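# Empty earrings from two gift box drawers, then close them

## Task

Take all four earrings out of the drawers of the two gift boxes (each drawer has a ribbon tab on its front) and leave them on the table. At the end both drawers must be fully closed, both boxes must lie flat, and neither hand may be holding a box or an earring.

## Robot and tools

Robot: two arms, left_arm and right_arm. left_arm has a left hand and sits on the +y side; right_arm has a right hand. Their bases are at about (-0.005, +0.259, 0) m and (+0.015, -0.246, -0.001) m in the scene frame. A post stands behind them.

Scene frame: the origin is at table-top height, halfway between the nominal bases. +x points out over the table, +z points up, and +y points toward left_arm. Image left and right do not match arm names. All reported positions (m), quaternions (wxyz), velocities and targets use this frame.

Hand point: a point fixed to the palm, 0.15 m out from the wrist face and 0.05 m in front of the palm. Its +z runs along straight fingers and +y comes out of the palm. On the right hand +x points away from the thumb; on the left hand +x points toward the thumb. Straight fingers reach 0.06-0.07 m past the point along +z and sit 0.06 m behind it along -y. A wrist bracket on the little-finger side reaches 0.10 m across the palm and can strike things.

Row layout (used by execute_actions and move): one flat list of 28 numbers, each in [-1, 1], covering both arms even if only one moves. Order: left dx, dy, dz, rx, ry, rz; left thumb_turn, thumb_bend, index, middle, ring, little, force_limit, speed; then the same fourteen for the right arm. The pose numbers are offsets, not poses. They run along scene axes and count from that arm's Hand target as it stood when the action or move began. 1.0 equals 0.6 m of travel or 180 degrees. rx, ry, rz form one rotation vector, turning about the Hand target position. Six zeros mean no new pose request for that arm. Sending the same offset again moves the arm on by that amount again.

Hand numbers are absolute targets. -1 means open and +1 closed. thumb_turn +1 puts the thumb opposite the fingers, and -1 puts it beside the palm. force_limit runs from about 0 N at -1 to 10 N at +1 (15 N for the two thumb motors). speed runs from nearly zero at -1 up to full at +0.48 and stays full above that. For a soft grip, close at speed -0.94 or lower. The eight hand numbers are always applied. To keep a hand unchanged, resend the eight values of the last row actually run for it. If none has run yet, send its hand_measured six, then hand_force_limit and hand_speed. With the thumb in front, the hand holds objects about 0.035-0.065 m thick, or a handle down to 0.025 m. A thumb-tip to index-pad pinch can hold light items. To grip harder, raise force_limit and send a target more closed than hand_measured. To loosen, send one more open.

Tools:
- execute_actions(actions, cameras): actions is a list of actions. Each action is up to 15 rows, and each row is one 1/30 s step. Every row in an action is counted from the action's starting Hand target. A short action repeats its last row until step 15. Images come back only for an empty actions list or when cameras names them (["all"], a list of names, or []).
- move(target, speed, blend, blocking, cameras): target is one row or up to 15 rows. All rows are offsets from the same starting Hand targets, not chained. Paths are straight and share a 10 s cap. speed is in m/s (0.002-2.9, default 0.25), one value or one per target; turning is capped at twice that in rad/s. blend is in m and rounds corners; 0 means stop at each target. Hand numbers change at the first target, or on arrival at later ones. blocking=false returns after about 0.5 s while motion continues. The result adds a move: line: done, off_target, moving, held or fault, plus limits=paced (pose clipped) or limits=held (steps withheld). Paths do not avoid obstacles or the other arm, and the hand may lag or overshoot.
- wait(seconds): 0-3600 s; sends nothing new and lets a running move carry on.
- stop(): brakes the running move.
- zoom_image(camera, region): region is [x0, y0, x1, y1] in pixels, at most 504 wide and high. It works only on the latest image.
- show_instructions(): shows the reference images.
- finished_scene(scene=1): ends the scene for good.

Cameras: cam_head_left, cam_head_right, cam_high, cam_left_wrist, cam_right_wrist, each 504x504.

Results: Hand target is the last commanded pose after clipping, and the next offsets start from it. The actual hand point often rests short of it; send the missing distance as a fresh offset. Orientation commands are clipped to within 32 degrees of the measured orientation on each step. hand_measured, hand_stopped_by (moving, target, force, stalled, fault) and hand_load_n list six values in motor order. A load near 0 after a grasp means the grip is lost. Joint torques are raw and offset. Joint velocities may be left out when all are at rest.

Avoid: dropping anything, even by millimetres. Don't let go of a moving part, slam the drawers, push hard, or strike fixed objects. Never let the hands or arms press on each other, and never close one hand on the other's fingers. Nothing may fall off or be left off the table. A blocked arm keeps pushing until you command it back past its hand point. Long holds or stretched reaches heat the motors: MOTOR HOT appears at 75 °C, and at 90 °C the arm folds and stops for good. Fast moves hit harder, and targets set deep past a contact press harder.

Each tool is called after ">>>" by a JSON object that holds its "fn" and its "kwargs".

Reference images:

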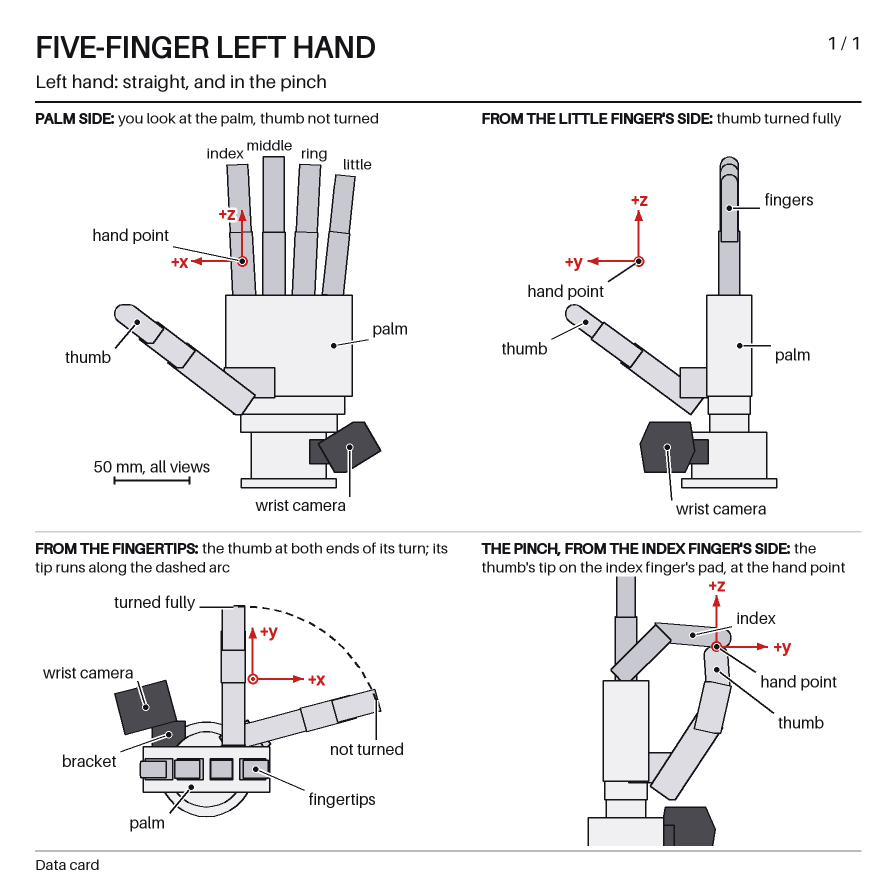

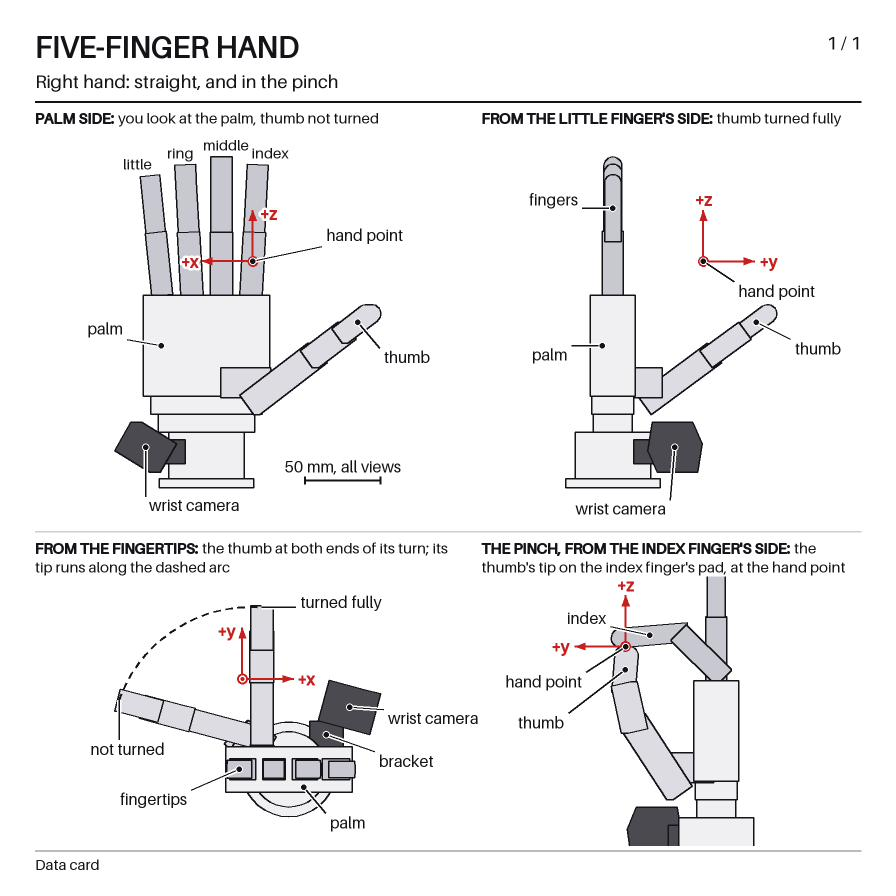

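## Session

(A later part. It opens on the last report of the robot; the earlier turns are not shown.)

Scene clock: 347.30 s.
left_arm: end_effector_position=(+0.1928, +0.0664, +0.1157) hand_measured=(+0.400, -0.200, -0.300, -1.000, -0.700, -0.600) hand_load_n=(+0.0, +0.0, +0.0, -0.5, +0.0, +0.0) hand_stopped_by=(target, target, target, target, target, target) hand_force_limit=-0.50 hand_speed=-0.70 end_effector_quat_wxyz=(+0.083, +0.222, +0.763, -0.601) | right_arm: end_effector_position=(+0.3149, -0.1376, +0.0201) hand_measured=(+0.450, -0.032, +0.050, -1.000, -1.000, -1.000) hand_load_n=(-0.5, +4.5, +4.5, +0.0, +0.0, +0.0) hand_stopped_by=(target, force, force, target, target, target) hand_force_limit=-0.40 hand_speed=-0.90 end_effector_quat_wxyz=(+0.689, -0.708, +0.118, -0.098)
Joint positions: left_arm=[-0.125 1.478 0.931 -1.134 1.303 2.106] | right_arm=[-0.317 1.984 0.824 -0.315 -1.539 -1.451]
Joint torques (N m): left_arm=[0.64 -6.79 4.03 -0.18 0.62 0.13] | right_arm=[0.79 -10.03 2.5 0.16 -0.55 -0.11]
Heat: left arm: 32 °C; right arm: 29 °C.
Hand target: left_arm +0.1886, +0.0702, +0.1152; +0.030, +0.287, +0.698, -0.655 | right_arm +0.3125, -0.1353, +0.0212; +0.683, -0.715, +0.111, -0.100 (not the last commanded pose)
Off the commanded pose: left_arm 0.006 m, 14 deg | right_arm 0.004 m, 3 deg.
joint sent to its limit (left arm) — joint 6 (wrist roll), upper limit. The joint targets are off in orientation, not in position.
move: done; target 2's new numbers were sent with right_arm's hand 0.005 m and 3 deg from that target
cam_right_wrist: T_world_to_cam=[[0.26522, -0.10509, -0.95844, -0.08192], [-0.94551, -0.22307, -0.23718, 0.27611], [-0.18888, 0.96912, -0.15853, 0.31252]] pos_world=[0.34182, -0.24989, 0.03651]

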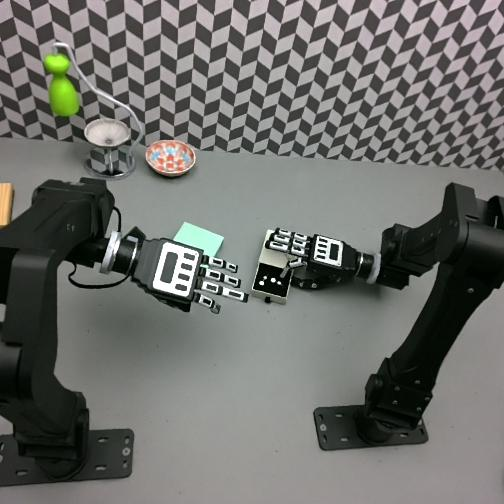

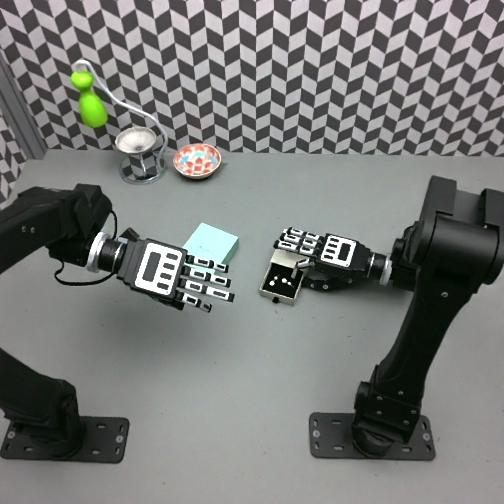

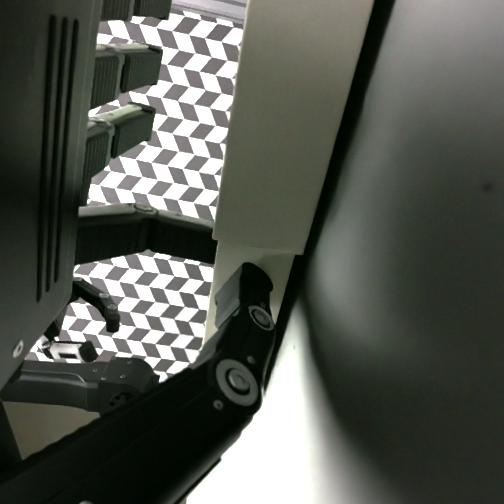

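>>> {"fn": "move", "kwargs": {"target": [[0,0,0,0,0,0,0.4,-0.2,-0.3,-1,-0.7,-0.6,-0.5,-0.7,0,0,0,0,0,0,0.45,-0.12,-0.1,-1,-1,-1,-0.4,-0.6],[0,0,0,0,0,0,0.4,-0.2,-0.3,-1,-0.7,-0.6,-0.5,-0.7,0,0,0.011,0,0,0,0.45,-0.12,-0.1,-1,-1,-1,-0.4,-0.6]], "speed": 0.03}}

Scene clock: 354.20 s.
left_arm: end_effector_position=(+0.1928, +0.0664, +0.1157) hand_measured=(+0.400, -0.200, -0.300, -1.000, -0.700, -0.600) hand_load_n=(+0.0, +0.0, +0.0, +0.0, +0.0, +0.0) hand_stopped_by=(target, target, target, target, target, target) hand_force_limit=-0.50 hand_speed=-0.70 end_effector_quat_wxyz=(+0.083, +0.222, +0.763, -0.601) | right_arm: end_effector_position=(+0.3165, -0.1387, +0.0238) hand_measured=(+0.450, -0.120, -0.100, -1.000, -1.000, -1.000) hand_load_n=(+0.0, +0.0, +0.0, +0.0, +0.0, +0.0) hand_stopped_by=(target, target, target, target, target, target) hand_force_limit=-0.40 hand_speed=-0.60 end_effector_quat_wxyz=(+0.685, -0.712, +0.113, -0.104)
Joint positions: left_arm=[-0.125 1.478 0.931 -1.134 1.303 2.106] | right_arm=[-0.317 1.961 0.824 -0.318 -1.531 -1.45]
Joint torques (N m): left_arm=[0.62 -6.76 4.01 -0.18 0.62 0.12] | right_arm=[0.8 -10.13 2.69 0.12 -0.69 0.03]
Heat: left arm: 32 °C; right arm: 30 °C.
Hand target: left_arm +0.1886, +0.0702, +0.1152; +0.030, +0.287, +0.698, -0.655 | right_arm +0.3124, -0.1353, +0.0278; +0.683, -0.715, +0.111, -0.100
Off the commanded pose: left_arm 0.006 m, 14 deg | right_arm 0.007 m, 1 deg.
joint sent to its limit (left arm) — joint 6 (wrist roll), upper limit. The joint targets are off in orientation, not in position.
move: done

>>> {"fn": "move", "kwargs": {"target": [[0,0,0,0,0,0,0.4,-0.2,-0.3,-1,-0.7,-0.6,-0.5,-0.7,0,0,0,0,0,0,0.45,-0.12,0.15,-1,-1,-1,-0.6,-0.9]], "speed": 0.03, "cameras": ["cam_head_left","cam_head_right","cam_right_wrist"]}}

>>> {"fn": "zoom_image", "kwargs": {"camera": "cam_right_wrist", "region": [150, 180, 330, 360]}}

>>> {"fn": "zoom_image", "kwargs": {"camera": "cam_head_right", "region": [230, 220, 330, 320]}}

Scene clock: 356.07 s.
left_arm: end_effector_position=(+0.1928, +0.0664, +0.1157) hand_measured=(+0.400, -0.200, -0.300, -1.000, -0.700, -0.600) hand_load_n=(+0.0, +0.0, -0.5, +0.0, +0.0, +0.0) hand_stopped_by=(target, target, target, target, target, target) hand_force_limit=-0.50 hand_speed=-0.70 end_effector_quat_wxyz=(+0.083, +0.222, +0.763, -0.601) | right_arm: end_effector_position=(+0.3162, -0.1386, +0.0238) hand_measured=(+0.450, -0.120, +0.150, -1.000, -1.000, -1.000) hand_load_n=(+0.0, +0.0, +0.0, +0.0, +0.0, +0.0) hand_stopped_by=(target, target, target, target, target, target) hand_force_limit=-0.60 hand_speed=-0.90 end_effector_quat_wxyz=(+0.685, -0.712, +0.114, -0.103)
Joint positions: left_arm=[-0.125 1.478 0.931 -1.134 1.303 2.106] | right_arm=[-0.317 1.961 0.824 -0.321 -1.53 -1.45]
Joint torques (N m): left_arm=[0.61 -6.76 3.99 -0.18 0.62 0.13] | right_arm=[0.8 -10.11 2.73 0.09 -0.7 0.01]
Heat: left arm: 32 °C; right arm: 31 °C.
Hand target: left_arm +0.1886, +0.0702, +0.1152; +0.030, +0.287, +0.698, -0.655 | right_arm +0.3124, -0.1353, +0.0279; +0.683, -0.715, +0.111, -0.100
Off the commanded pose: left_arm 0.006 m, 14 deg | right_arm 0.006 m, 1 deg.
joint sent to its limit (left arm) — joint 6 (wrist roll), upper limit. The joint targets are off in orientation, not in position.
move: done
cam_right_wrist: T_world_to_cam=[[0.27683, -0.11815, -0.95363, -0.08444], [-0.94276, -0.22544, -0.24574, 0.27692], [-0.18595, 0.96707, -0.1738, 0.31346]] pos_world=[0.34273, -0.25069, 0.04201]

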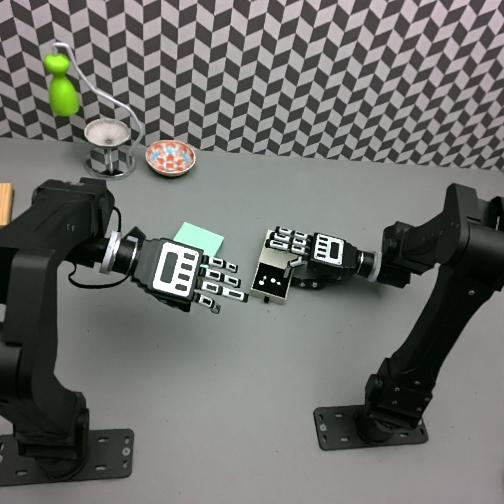

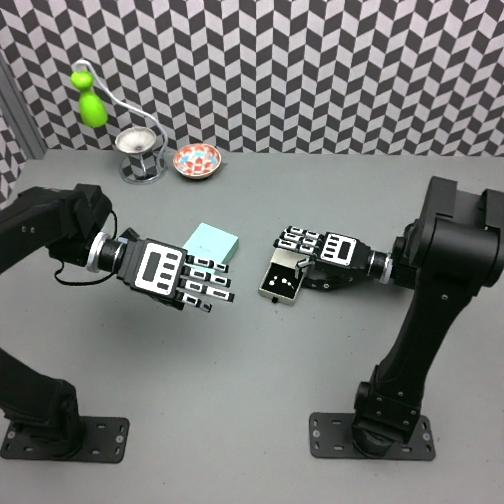

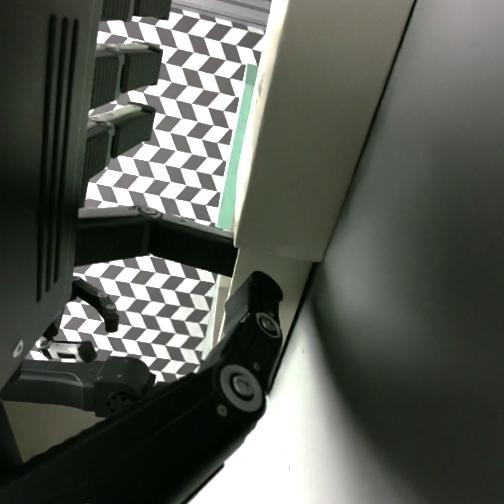

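Scaled by 2.800 from the camera's image (finer frame: 720x720).

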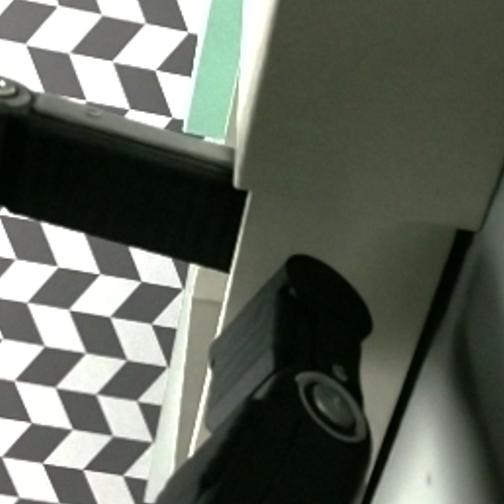

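Scaled by 5.040 from the camera's image (finer frame: 720x720).

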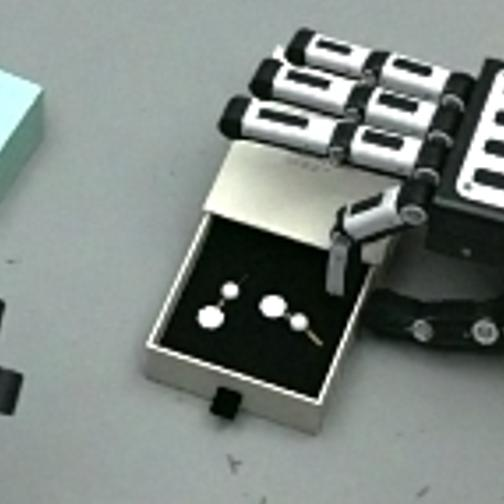

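>>> {"fn": "move", "kwargs": {"target": [[0,0,0,0,0,0,0.4,-0.2,-0.3,-1,-0.7,-0.6,-0.5,-0.7,0,0,0.004,0,0,0,0.45,-0.12,0.25,-1,-1,-1,-0.7,-0.9]], "speed": 0.03, "cameras": ["cam_head_right"]}}

>>> {"fn": "zoom_image", "kwargs": {"camera": "cam_head_right", "region": [230, 220, 330, 320]}}

Scene clock: 357.77 s.
left_arm: end_effector_position=(+0.1928, +0.0664, +0.1157) hand_measured=(+0.400, -0.200, -0.300, -1.000, -0.700, -0.600) hand_load_n=(+0.0, +0.0, +0.0, +0.0, +0.0, +0.0) hand_stopped_by=(target, target, target, target, target, target) hand_force_limit=-0.50 hand_speed=-0.70 end_effector_quat_wxyz=(+0.083, +0.222, +0.763, -0.601) | right_arm: end_effector_position=(+0.3162, -0.1387, +0.0256) hand_measured=(+0.450, -0.120, +0.222, -1.000, -1.000, -1.000) hand_load_n=(+0.0, +0.5, +3.0, +0.0, +0.0, +0.0) hand_stopped_by=(target, target, force, target, target, target) hand_force_limit=-0.70 hand_speed=-0.90 end_effector_quat_wxyz=(+0.684, -0.713, +0.113, -0.104)
Joint positions: left_arm=[-0.125 1.478 0.931 -1.134 1.303 2.106] | right_arm=[-0.317 1.953 0.824 -0.325 -1.529 -1.448]
Joint torques (N m): left_arm=[0.62 -6.79 4.01 -0.18 0.62 0.13] | right_arm=[0.81 -10.15 2.8 0.08 -0.7 0.03]
Heat: left arm: 32 °C; right arm: 31 °C.
Hand target: left_arm +0.1886, +0.0702, +0.1152; +0.030, +0.287, +0.698, -0.655 | right_arm +0.3124, -0.1353, +0.0302; +0.683, -0.715, +0.111, -0.100
Off the commanded pose: left_arm 0.006 m, 14 deg | right_arm 0.007 m, 1 deg.
joint sent to its limit (left arm) — joint 6 (wrist roll), upper limit. The joint targets are off in orientation, not in position.
move: done

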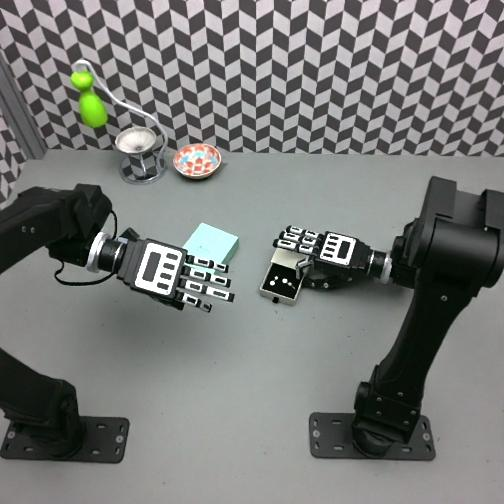

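Scaled by 5.040 from the camera's image (finer frame: 720x720).

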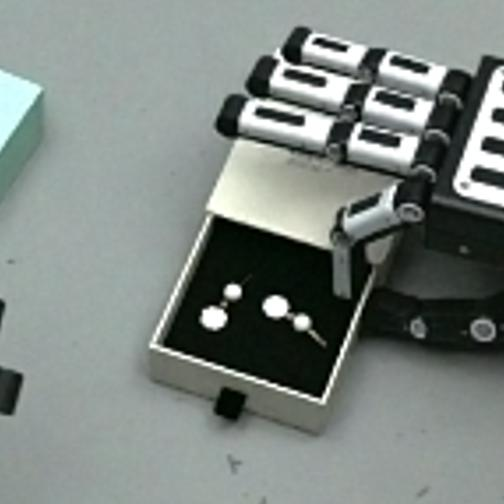

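>>> {"fn": "move", "kwargs": {"target": [[0,0,0,0,0,0,0.4,-0.2,-0.3,-1,-0.7,-0.6,-0.5,-0.7,0,0,0,0,0,0,0.45,0.1,0.25,-1,-1,-1,-0.5,-0.9]], "speed": 0.03, "cameras": ["cam_head_left","cam_head_right","cam_right_wrist"]}}

>>> {"fn": "zoom_image", "kwargs": {"camera": "cam_right_wrist", "region": [150, 180, 330, 360]}}

>>> {"fn": "zoom_image", "kwargs": {"camera": "cam_head_right", "region": [230, 220, 330, 320]}}

Scene clock: 358.93 s.
left_arm: end_effector_position=(+0.1928, +0.0664, +0.1157) hand_measured=(+0.400, -0.200, -0.300, -1.000, -0.700, -0.600) hand_load_n=(+0.0, +0.0, -0.5, +0.0, +0.0, +0.0) hand_stopped_by=(target, target, target, target, target, target) hand_force_limit=-0.50 hand_speed=-0.70 end_effector_quat_wxyz=(+0.083, +0.222, +0.763, -0.601) | right_arm: end_effector_position=(+0.3161, -0.1387, +0.0255) hand_measured=(+0.450, -0.104, +0.222, -1.000, -1.000, -1.000) hand_load_n=(+0.0, +3.5, +3.0, +0.0, +0.0, +0.0) hand_stopped_by=(target, force, force, target, target, target) hand_force_limit=-0.50 hand_speed=-0.90 end_effector_quat_wxyz=(+0.684, -0.713, +0.114, -0.104)
Joint positions: left_arm=[-0.125 1.478 0.931 -1.134 1.303 2.106] | right_arm=[-0.317 1.953 0.824 -0.326 -1.528 -1.448]
Joint torques (N m): left_arm=[0.65 -6.76 4.01 -0.17 0.62 0.13] | right_arm=[0.81 -10.14 2.82 0.09 -0.71 0.03]
Heat: left arm: 32 °C; right arm: 31 °C.
Hand target: left_arm +0.1886, +0.0702, +0.1152; +0.030, +0.287, +0.698, -0.655 | right_arm +0.3124, -0.1353, +0.0303; +0.683, -0.715, +0.111, -0.100
Off the commanded pose: left_arm 0.006 m, 14 deg | right_arm 0.007 m, 1 deg.
joint sent to its limit (left arm) — joint 6 (wrist roll), upper limit. The joint targets are off in orientation, not in position.
move: done
cam_right_wrist: T_world_to_cam=[[0.27677, -0.12052, -0.95335, -0.08319], [-0.94285, -0.22563, -0.2452, 0.27722], [-0.18555, 0.96673, -0.17608, 0.31375]] pos_world=[0.34263, -0.25079, 0.04391]

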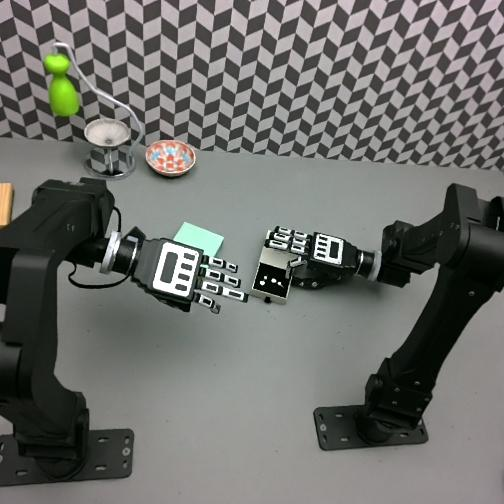

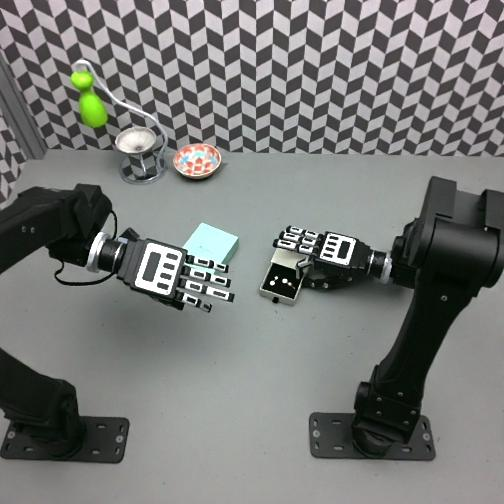

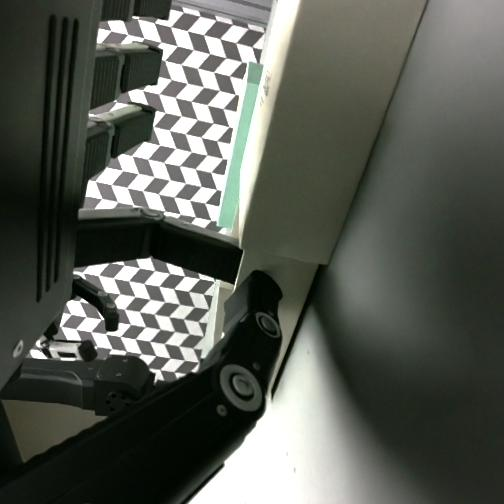

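Scaled by 2.800 from the camera's image (finer frame: 720x720).

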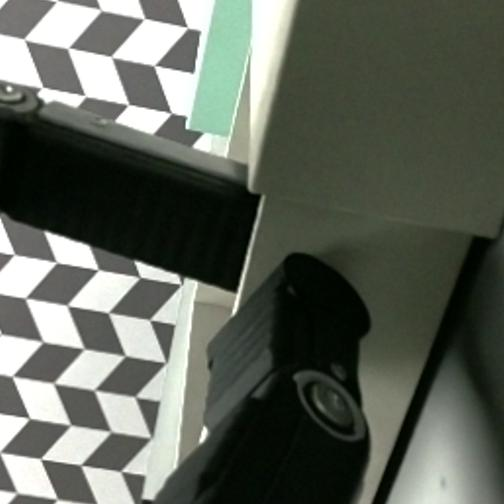

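Scaled by 5.040 from the camera's image (finer frame: 720x720).

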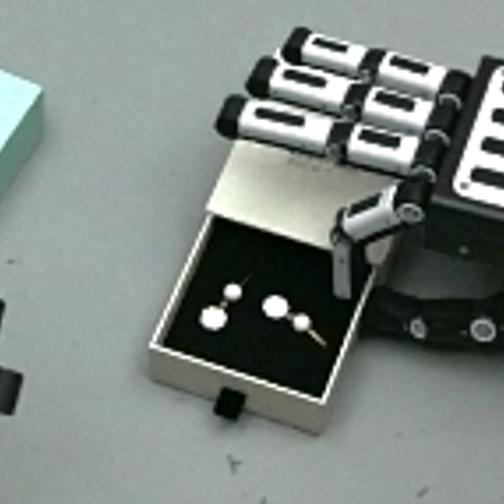

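>>> {"fn": "move", "kwargs": {"target": [[-0.03,0.16,0.06,0,0,0,0.4,-0.2,-0.3,-1,-0.7,-0.6,-0.5,-0.7,0,0,0,0,0,0,0.45,0.12,0.35,-0.4,-0.4,-0.4,0.0,-0.9]], "speed": 0.1, "cameras": ["cam_head_left","cam_head_right","cam_high"]}}

Scene clock: 366.53 s.
left_arm: end_effector_position=(+0.1693, +0.1652, +0.1486) hand_measured=(+0.400, -0.200, -0.300, -1.000, -0.700, -0.600) hand_load_n=(+0.0, +0.0, +0.0, +0.0, +0.0, +0.0) hand_stopped_by=(target, target, target, target, target, target) hand_force_limit=-0.50 hand_speed=-0.70 end_effector_quat_wxyz=(+0.086, +0.124, +0.874, -0.462) | right_arm: end_effector_position=(+0.3159, -0.1387, +0.0255) hand_measured=(+0.450, -0.092, +0.230, -0.400, -0.400, -0.400) hand_load_n=(+0.0, +7.0, +5.5, +2.0, +0.0, +0.0) hand_stopped_by=(target, force, force, target, target, target) hand_force_limit=0.00 hand_speed=-0.90 end_effector_quat_wxyz=(+0.684, -0.713, +0.114, -0.103)
Joint positions: left_arm=[0.152 1.275 1.09 -1.56 0.967 2.106] | right_arm=[-0.317 1.953 0.824 -0.327 -1.528 -1.448]
Joint torques (N m): left_arm=[-0.69 -2.18 7.08 -0.29 0.5 0.13] | right_arm=[0.81 -10.13 2.82 0.09 -0.71 0.03]
Heat: left arm: 31 °C; right arm: 30 °C.
Hand target: left_arm +0.1706, +0.1662, +0.1512; +0.037, +0.270, +0.722, -0.636 | right_arm +0.3124, -0.1353, +0.0302; +0.683, -0.715, +0.111, -0.100
Off the commanded pose: left_arm 0.003 m, 36 deg; orientation clipped | right_arm 0.007 m, 1 deg.
joint sent to its limit (left arm) — joint 4 (wrist pitch), lower limit; joint 6 (wrist roll), upper limit. The joint targets are off in orientation, not in position.
move: off_target (left_arm); limits=paced

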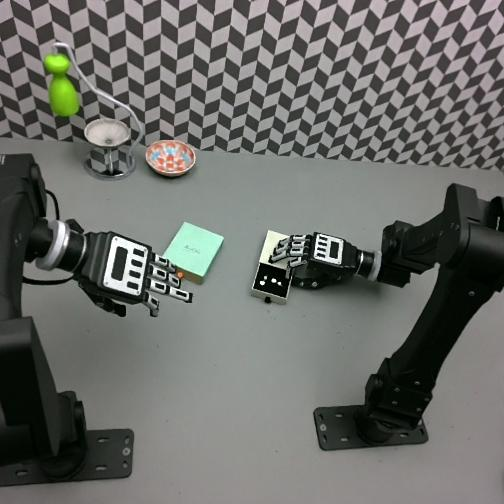

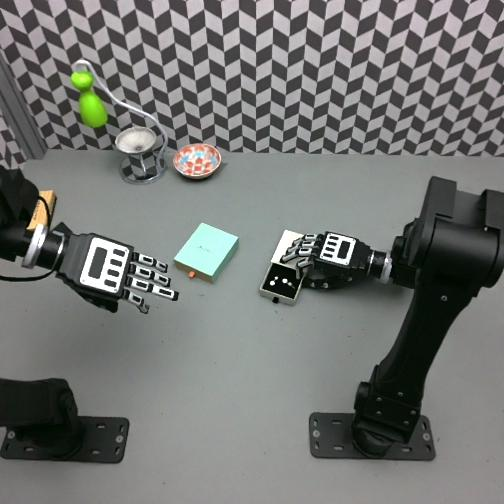

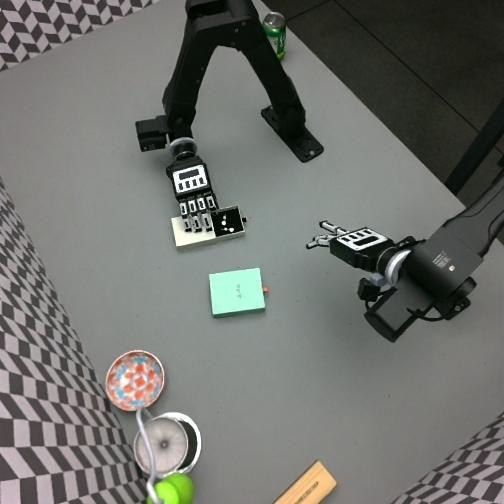

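>>> {"fn": "move", "kwargs": {"target": [[0,0,0,0,0,0,0.4,-0.2,-0.3,-1,-0.7,-0.6,-0.5,-0.7,0.0041,0.0113,0.0307,-0.0783,0.0285,0,0.45,0.12,0.35,-0.5,-0.5,-0.5,0.0,-0.9]], "speed": 0.05, "cameras": ["cam_head_left","cam_head_right","cam_right_wrist"]}}

>>> {"fn": "zoom_image", "kwargs": {"camera": "cam_head_right", "region": [230, 210, 340, 320]}}

Scene clock: 370.53 s.
left_arm: end_effector_position=(+0.1693, +0.1654, +0.1485) hand_measured=(+0.400, -0.200, -0.300, -1.000, -0.700, -0.600) hand_load_n=(+0.0, +0.0, +0.0, +0.0, +0.0, +0.0) hand_stopped_by=(target, target, target, target, target, target) hand_force_limit=-0.50 hand_speed=-0.70 end_effector_quat_wxyz=(+0.085, +0.125, +0.874, -0.461) | right_arm: end_effector_position=(+0.3118, -0.1300, +0.0401) hand_measured=(+0.450, -0.092, +0.230, -0.500, -0.500, -0.500) hand_load_n=(+0.0, +7.0, +5.5, +0.0, +0.0, -0.5) hand_stopped_by=(target, force, force, target, target, target) hand_force_limit=0.00 hand_speed=-0.90 end_effector_quat_wxyz=(-0.587, +0.795, -0.135, +0.076)
Joint positions: left_arm=[0.152 1.275 1.091 -1.56 0.966 2.106] | right_arm=[-0.207 1.731 0.834 -0.357 -1.25 -1.198]
Joint torques (N m): left_arm=[-0.77 -2.13 7.04 -0.3 0.5 0.12] | right_arm=[0.83 -9.09 5.93 0.32 -0.57 0.07]
Heat: left arm: 31 °C; right arm: 30 °C.
Hand target: left_arm +0.1706, +0.1662, +0.1512; +0.037, +0.270, +0.722, -0.636 | right_arm +0.3150, -0.1285, +0.0487; -0.584, +0.797, -0.128, +0.081
Off the commanded pose: left_arm 0.003 m, 32 deg; orientation clipped | right_arm 0.009 m, 1 deg.
joint sent to its limit (left arm) — joint 4 (wrist pitch), lower limit; joint 6 (wrist roll), upper limit. The joint targets are off in orientation, not in position.
move: done; limits=paced
cam_right_wrist: T_world_to_cam=[[0.17675, -0.34568, -0.92156, -0.06633], [-0.95904, -0.27106, -0.08227, 0.2713], [-0.22136, 0.89835, -0.37943, 0.31761]] pos_world=[0.34222, -0.23472, 0.0817]

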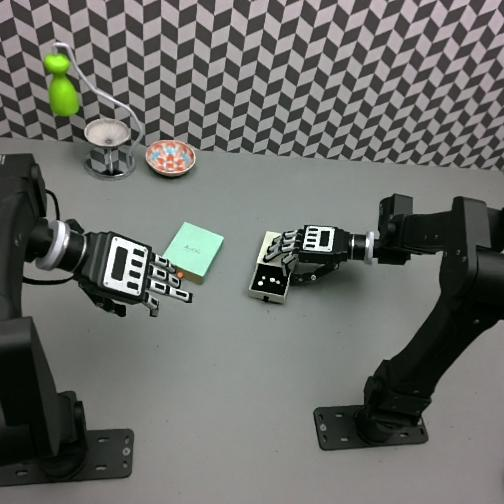

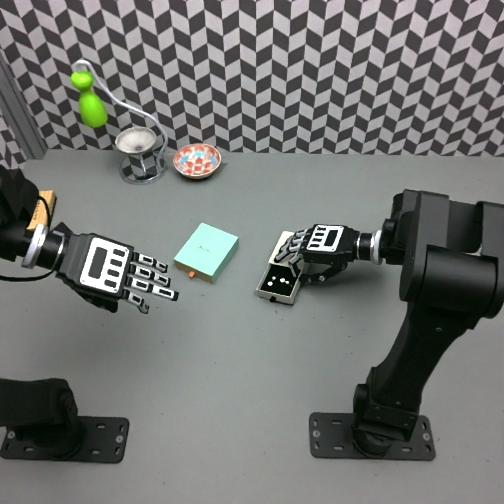

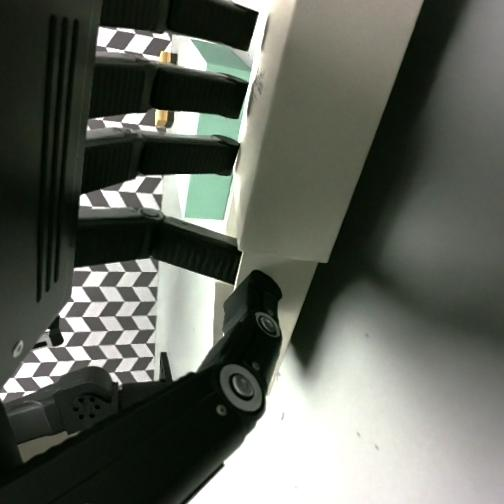

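Scaled by 4.582 from the camera's image (finer frame: 720x720).

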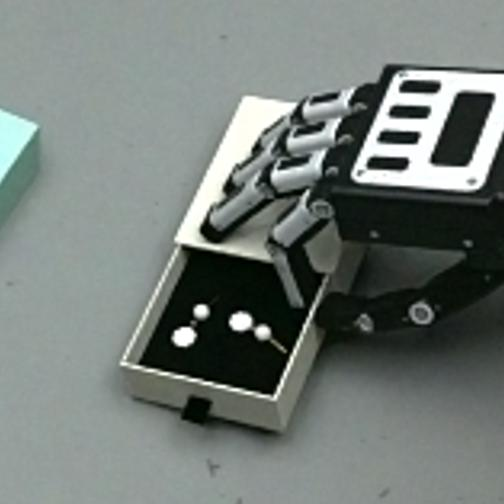

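>>> {"fn": "move", "kwargs": {"target": [[0,0,0,0,0,0,0.4,-0.2,-0.3,-1,-0.7,-0.6,-0.5,-0.7,0.0095,0.0165,0.0305,-0.0783,0.0285,0,0.45,0.12,0.35,-0.5,-0.5,-0.5,0.0,-0.9]], "speed": 0.05, "cameras": ["cam_head_left","cam_head_right","cam_right_wrist"]}}

>>> {"fn": "zoom_image", "kwargs": {"camera": "cam_head_right", "region": [230, 210, 340, 320]}}

Scene clock: 375.33 s.
left_arm: end_effector_position=(+0.1693, +0.1654, +0.1485) hand_measured=(+0.400, -0.200, -0.300, -1.000, -0.700, -0.600) hand_load_n=(+0.0, +0.0, +0.0, +0.0, +0.0, +0.0) hand_stopped_by=(target, target, target, target, target, target) hand_force_limit=-0.50 hand_speed=-0.70 end_effector_quat_wxyz=(+0.085, +0.125, +0.874, -0.461) | right_arm: end_effector_position=(+0.3180, -0.1205, +0.0564) hand_measured=(+0.450, -0.092, +0.230, -0.500, -0.500, -0.500) hand_load_n=(+0.0, +7.0, +5.5, +0.0, +0.0, +0.0) hand_stopped_by=(target, force, force, target, target, target) hand_force_limit=0.00 hand_speed=-0.90 end_effector_quat_wxyz=(-0.478, +0.864, -0.149, +0.052)
Joint positions: left_arm=[0.152 1.275 1.091 -1.56 0.966 2.106] | right_arm=[-0.053 1.661 1.006 -0.562 -0.959 -1.084]
Joint torques (N m): left_arm=[-0.72 -2.13 7.04 -0.3 0.5 0.12] | right_arm=[0.84 -9.21 6.71 0.42 -0.48 0.07]
Heat: left arm: 30 °C; right arm: 30 °C.
Hand target: left_arm +0.1706, +0.1662, +0.1512; +0.037, +0.270, +0.722, -0.636 | right_arm +0.3205, -0.1186, +0.0669; -0.476, +0.866, -0.143, +0.060
Off the commanded pose: left_arm 0.003 m, 32 deg; orientation clipped | right_arm 0.011 m, 1 deg.
joint sent to its limit (left arm) — joint 4 (wrist pitch), lower limit; joint 6 (wrist roll), upper limit. The joint targets are off in orientation, not in position.
move: off_target (right_arm); limits=paced
cam_right_wrist: T_world_to_cam=[[0.09696, -0.56178, -0.82159, -0.05533], [-0.95695, -0.27952, 0.0782, 0.27045], [-0.27358, 0.77863, -0.5647, 0.32919]] pos_world=[0.35423, -0.2118, 0.11929]

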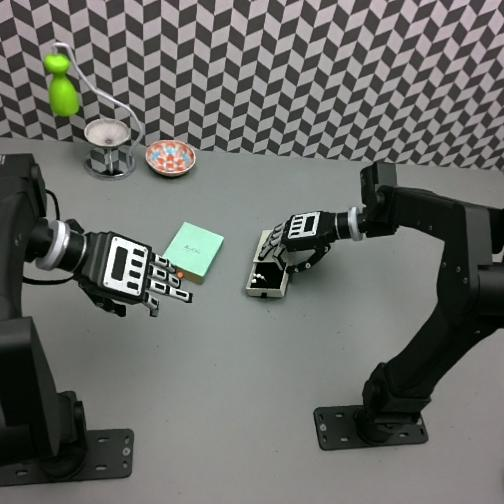

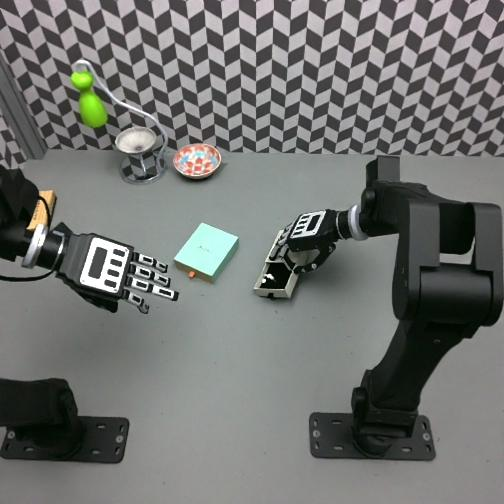

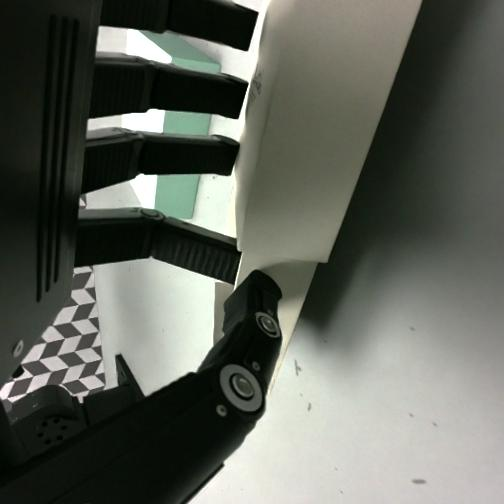

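Scaled by 4.582 from the camera's image (finer frame: 720x720).

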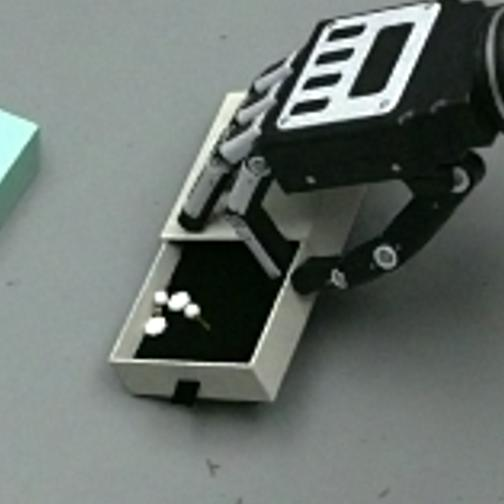

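>>> {"fn": "move", "kwargs": {"target": [[0,0,0,0,0,0,0.4,-0.2,-0.3,-1,-0.7,-0.6,-0.5,-0.7,0.0095,0.0255,0.0245,-0.0783,0.0285,0,0.45,0.12,0.35,-0.5,-0.5,-0.5,0.0,-0.9]], "speed": 0.05, "cameras": ["cam_head_left","cam_head_right","cam_right_wrist"]}}

>>> {"fn": "zoom_image", "kwargs": {"camera": "cam_head_right", "region": [230, 210, 340, 320]}}

Scene clock: 379.37 s.
left_arm: end_effector_position=(+0.1693, +0.1654, +0.1485) hand_measured=(+0.400, -0.200, -0.300, -1.000, -0.700, -0.600) hand_load_n=(+0.0, +0.0, +0.0, +0.0, +0.0, +0.0) hand_stopped_by=(target, target, target, target, target, target) hand_force_limit=-0.50 hand_speed=-0.70 end_effector_quat_wxyz=(+0.085, +0.125, +0.874, -0.461) | right_arm: end_effector_position=(+0.3245, -0.1066, +0.0836) hand_measured=(+0.450, -0.092, +0.230, -0.500, -0.500, -0.500) hand_load_n=(+0.0, +6.5, +6.5, +0.0, +0.0, +0.0) hand_stopped_by=(target, force, force, target, target, target) hand_force_limit=0.00 hand_speed=-0.90 end_effector_quat_wxyz=(-0.362, +0.918, -0.154, +0.047)
Joint positions: left_arm=[0.152 1.275 1.091 -1.56 0.966 2.106] | right_arm=[0.126 1.661 1.238 -0.776 -0.664 -0.97]
Joint torques (N m): left_arm=[-0.75 -2.13 7.06 -0.29 0.5 0.12] | right_arm=[0.79 -5.45 7.38 0.53 -0.39 0.03]
Heat: left arm: 30 °C; right arm: 30 °C.
Hand target: left_arm +0.1706, +0.1662, +0.1512; +0.037, +0.270, +0.722, -0.636 | right_arm +0.3262, -0.1032, +0.0816; -0.359, +0.920, -0.155, +0.038
Off the commanded pose: left_arm 0.003 m, 32 deg | right_arm 0.004 m, 1 deg.
joint sent to its limit (left arm) — joint 4 (wrist pitch), lower limit; joint 6 (wrist roll), upper limit. The joint targets are off in orientation, not in position.
move: done; limits=paced
cam_right_wrist: T_world_to_cam=[[0.05751, -0.74859, -0.66053, -0.04652], [-0.94979, -0.24485, 0.19481, 0.27004], [-0.30757, 0.61616, -0.72508, 0.34266]] pos_world=[0.36454, -0.17984, 0.16513]

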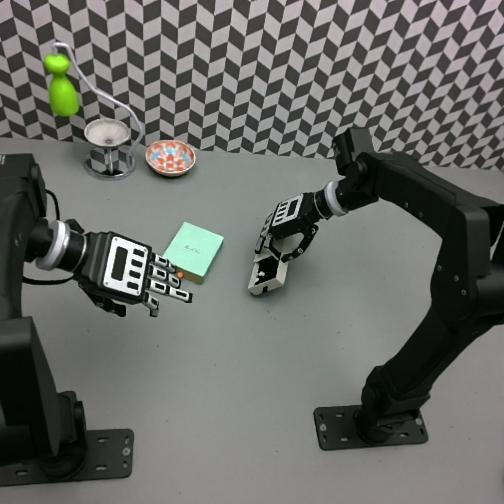

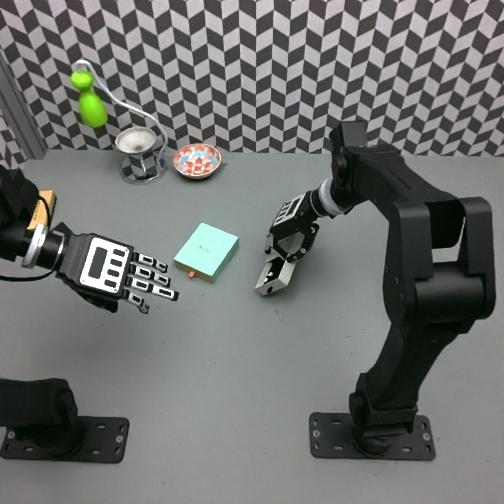

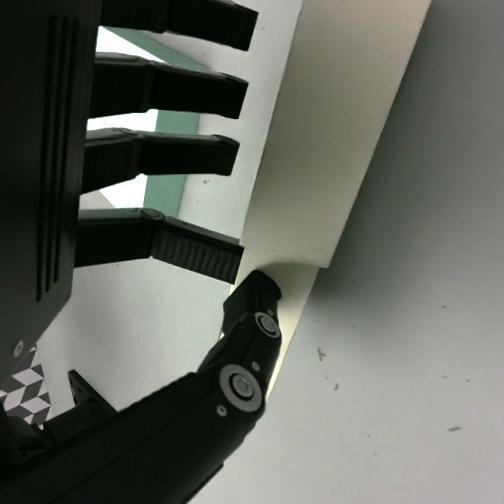

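Scaled by 4.582 from the camera's image (finer frame: 720x720).

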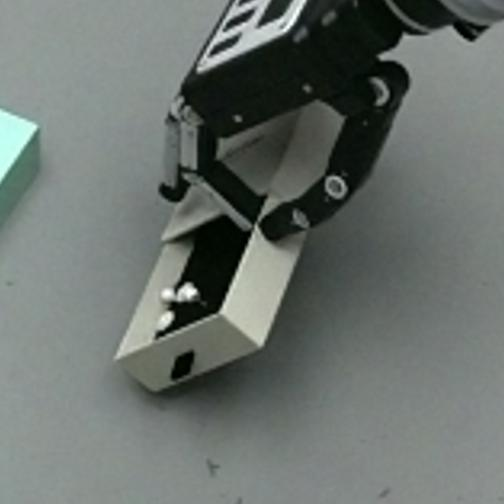

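>>> {"fn": "move", "kwargs": {"target": [[0,0,0,0,0,0,0.4,-0.2,-0.3,-1,-0.7,-0.6,-0.5,-0.7,0.0103,0.0282,-0.0077,-0.0783,0.0285,0,0.45,0.12,0.35,-0.5,-0.5,-0.5,0.0,-0.9]], "speed": 0.05, "cameras": ["cam_head_left","cam_head_right","cam_right_wrist"]}}

>>> {"fn": "zoom_image", "kwargs": {"camera": "cam_head_right", "region": [230, 210, 340, 320]}}

Scene clock: 383.67 s.
left_arm: end_effector_position=(+0.1693, +0.1654, +0.1485) hand_measured=(+0.400, -0.200, -0.300, -1.000, -0.700, -0.600) hand_load_n=(+0.0, +0.0, +0.0, +0.0, +0.0, +0.0) hand_stopped_by=(target, target, target, target, target, target) hand_force_limit=-0.50 hand_speed=-0.70 end_effector_quat_wxyz=(+0.085, +0.125, +0.874, -0.461) | right_arm: end_effector_position=(+0.3326, -0.0894, +0.0828) hand_measured=(+0.450, -0.092, +0.230, -0.500, -0.500, -0.500) hand_load_n=(+0.0, +6.5, +6.5, +0.0, +0.0, +0.0) hand_stopped_by=(target, force, force, target, target, target) hand_force_limit=0.00 hand_speed=-0.90 end_effector_quat_wxyz=(-0.244, +0.956, -0.163, +0.029)
Joint positions: left_arm=[0.152 1.275 1.091 -1.56 0.966 2.106] | right_arm=[0.292 1.812 1.484 -0.949 -0.406 -0.866]
Joint torques (N m): left_arm=[-0.7 -2.11 7.04 -0.3 0.5 0.11] | right_arm=[0.8 -6.17 7.31 0.39 -0.2 0.05]
Heat: left arm: 30 °C; right arm: 29 °C.
Hand target: left_arm +0.1706, +0.1662, +0.1512; +0.037, +0.270, +0.722, -0.636 | right_arm +0.3325, -0.0863, +0.0770; -0.236, +0.957, -0.165, +0.016
Off the commanded pose: left_arm 0.003 m, 32 deg; orientation clipped | right_arm 0.007 m, 2 deg.
joint sent to its limit (left arm) — joint 4 (wrist pitch), lower limit; joint 6 (wrist roll), upper limit. The joint targets are off in orientation, not in position.
move: done; limits=paced
cam_right_wrist: T_world_to_cam=[[0.00901, -0.88331, -0.4687, -0.04642], [-0.92951, -0.18021, 0.32176, 0.27069], [-0.36868, 0.43276, -0.82268, 0.34596]] pos_world=[0.37957, -0.14194, 0.17576]

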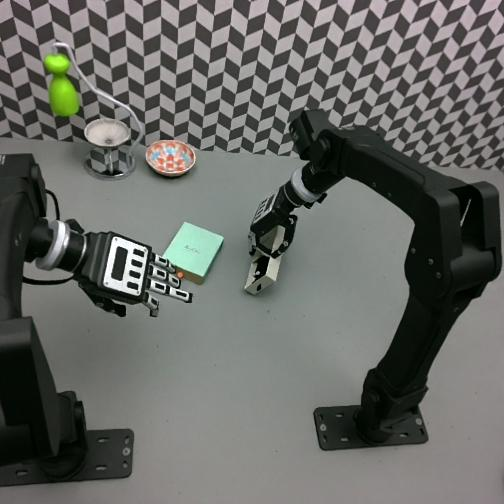

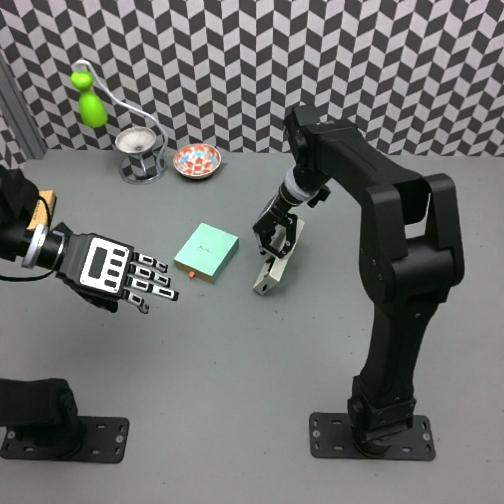

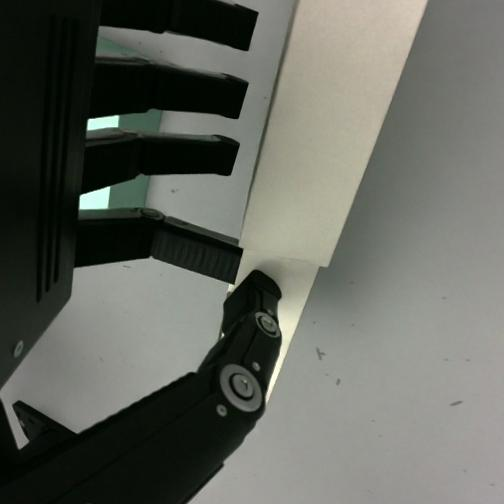

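Scaled by 4.582 from the camera's image (finer frame: 720x720).

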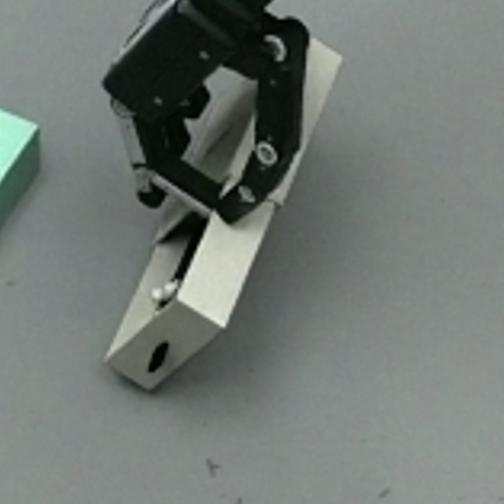

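>>> {"fn": "move", "kwargs": {"target": [[0,0,0,0,0,0,0.4,-0.2,-0.3,-1,-0.7,-0.6,-0.5,-0.7,0.0112,0.0307,0.0,-0.0825,0.030,0,0.45,0.12,0.35,-0.5,-0.5,-0.5,0.0,-0.9]], "speed": 0.05, "cameras": ["cam_head_left","cam_head_right","cam_high"]}}

>>> {"fn": "zoom_image", "kwargs": {"camera": "cam_head_right", "region": [230, 190, 340, 300]}}

>>> {"fn": "zoom_image", "kwargs": {"camera": "cam_high", "region": [150, 150, 280, 280]}}

Scene clock: 388.03 s.
left_arm: end_effector_position=(+0.1693, +0.1654, +0.1485) hand_measured=(+0.400, -0.200, -0.300, -1.000, -0.700, -0.600) hand_load_n=(+0.0, +0.5, +0.0, +0.0, +0.0, +0.0) hand_stopped_by=(target, target, target, target, target, target) hand_force_limit=-0.50 hand_speed=-0.70 end_effector_quat_wxyz=(+0.085, +0.125, +0.874, -0.461) | right_arm: end_effector_position=(+0.3402, -0.0706, +0.0857) hand_measured=(+0.450, -0.092, +0.230, -0.500, -0.500, -0.500) hand_load_n=(+0.0, +6.5, +6.5, +0.0, +0.0, +0.0) hand_stopped_by=(target, force, force, target, target, target) hand_force_limit=0.00 hand_speed=-0.90 end_effector_quat_wxyz=(-0.115, +0.978, -0.172, +0.005)
Joint positions: left_arm=[0.152 1.275 1.091 -1.56 0.966 2.106] | right_arm=[0.436 2.056 1.852 -1.222 -0.181 -0.76]
Joint torques (N m): left_arm=[-0.75 -2.15 7.04 -0.3 0.51 0.12] | right_arm=[0.8 -7.56 7.12 0.15 -0.03 0.04]
Heat: left arm: 30 °C; right arm: 29 °C.
Hand target: left_arm +0.1706, +0.1662, +0.1512; +0.037, +0.270, +0.722, -0.636 | right_arm +0.3391, -0.0680, +0.0770; -0.102, +0.980, -0.173, -0.008
Off the commanded pose: left_arm 0.003 m, 32 deg; orientation clipped | right_arm 0.009 m, 2 deg.
joint sent to its limit (left arm) — joint 4 (wrist pitch), lower limit; joint 6 (wrist roll), upper limit. The joint targets are off in orientation, not in position.
move: done; limits=paced

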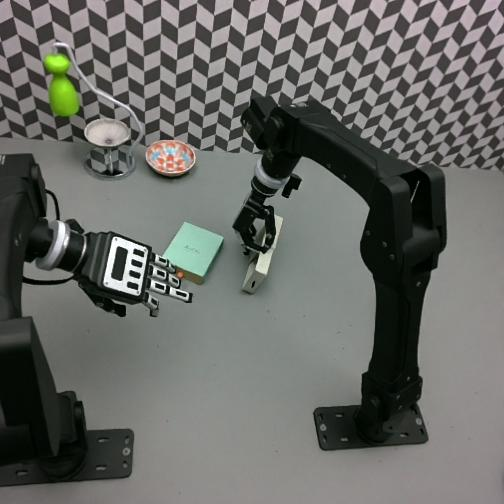

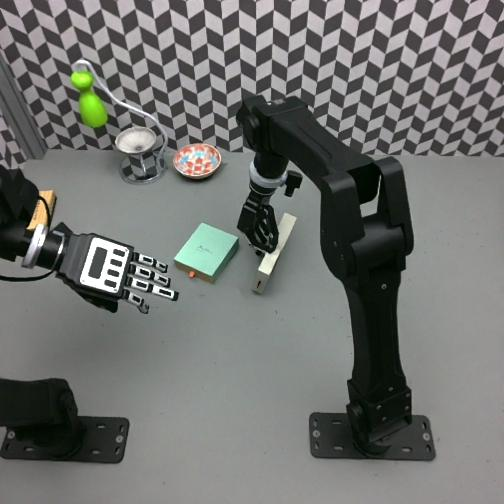

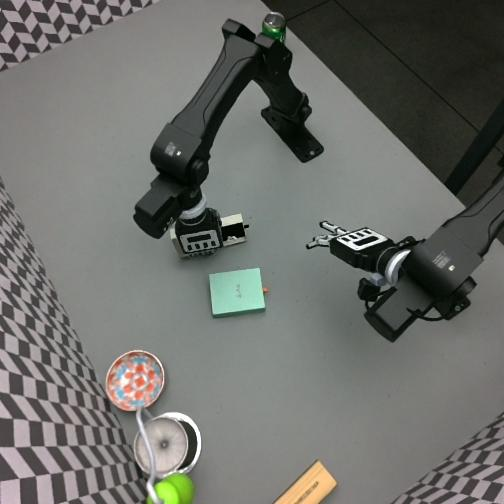

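Scaled by 4.582 from the camera's image (finer frame: 720x720).

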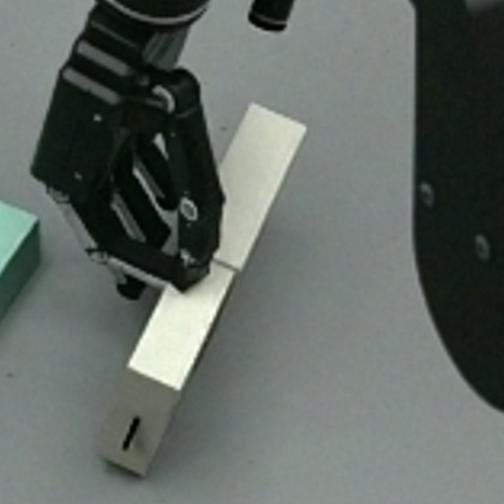

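Scaled by 3.877 from the camera's image (finer frame: 720x720).

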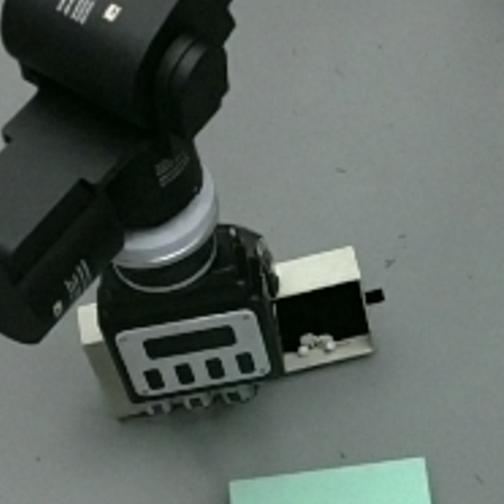

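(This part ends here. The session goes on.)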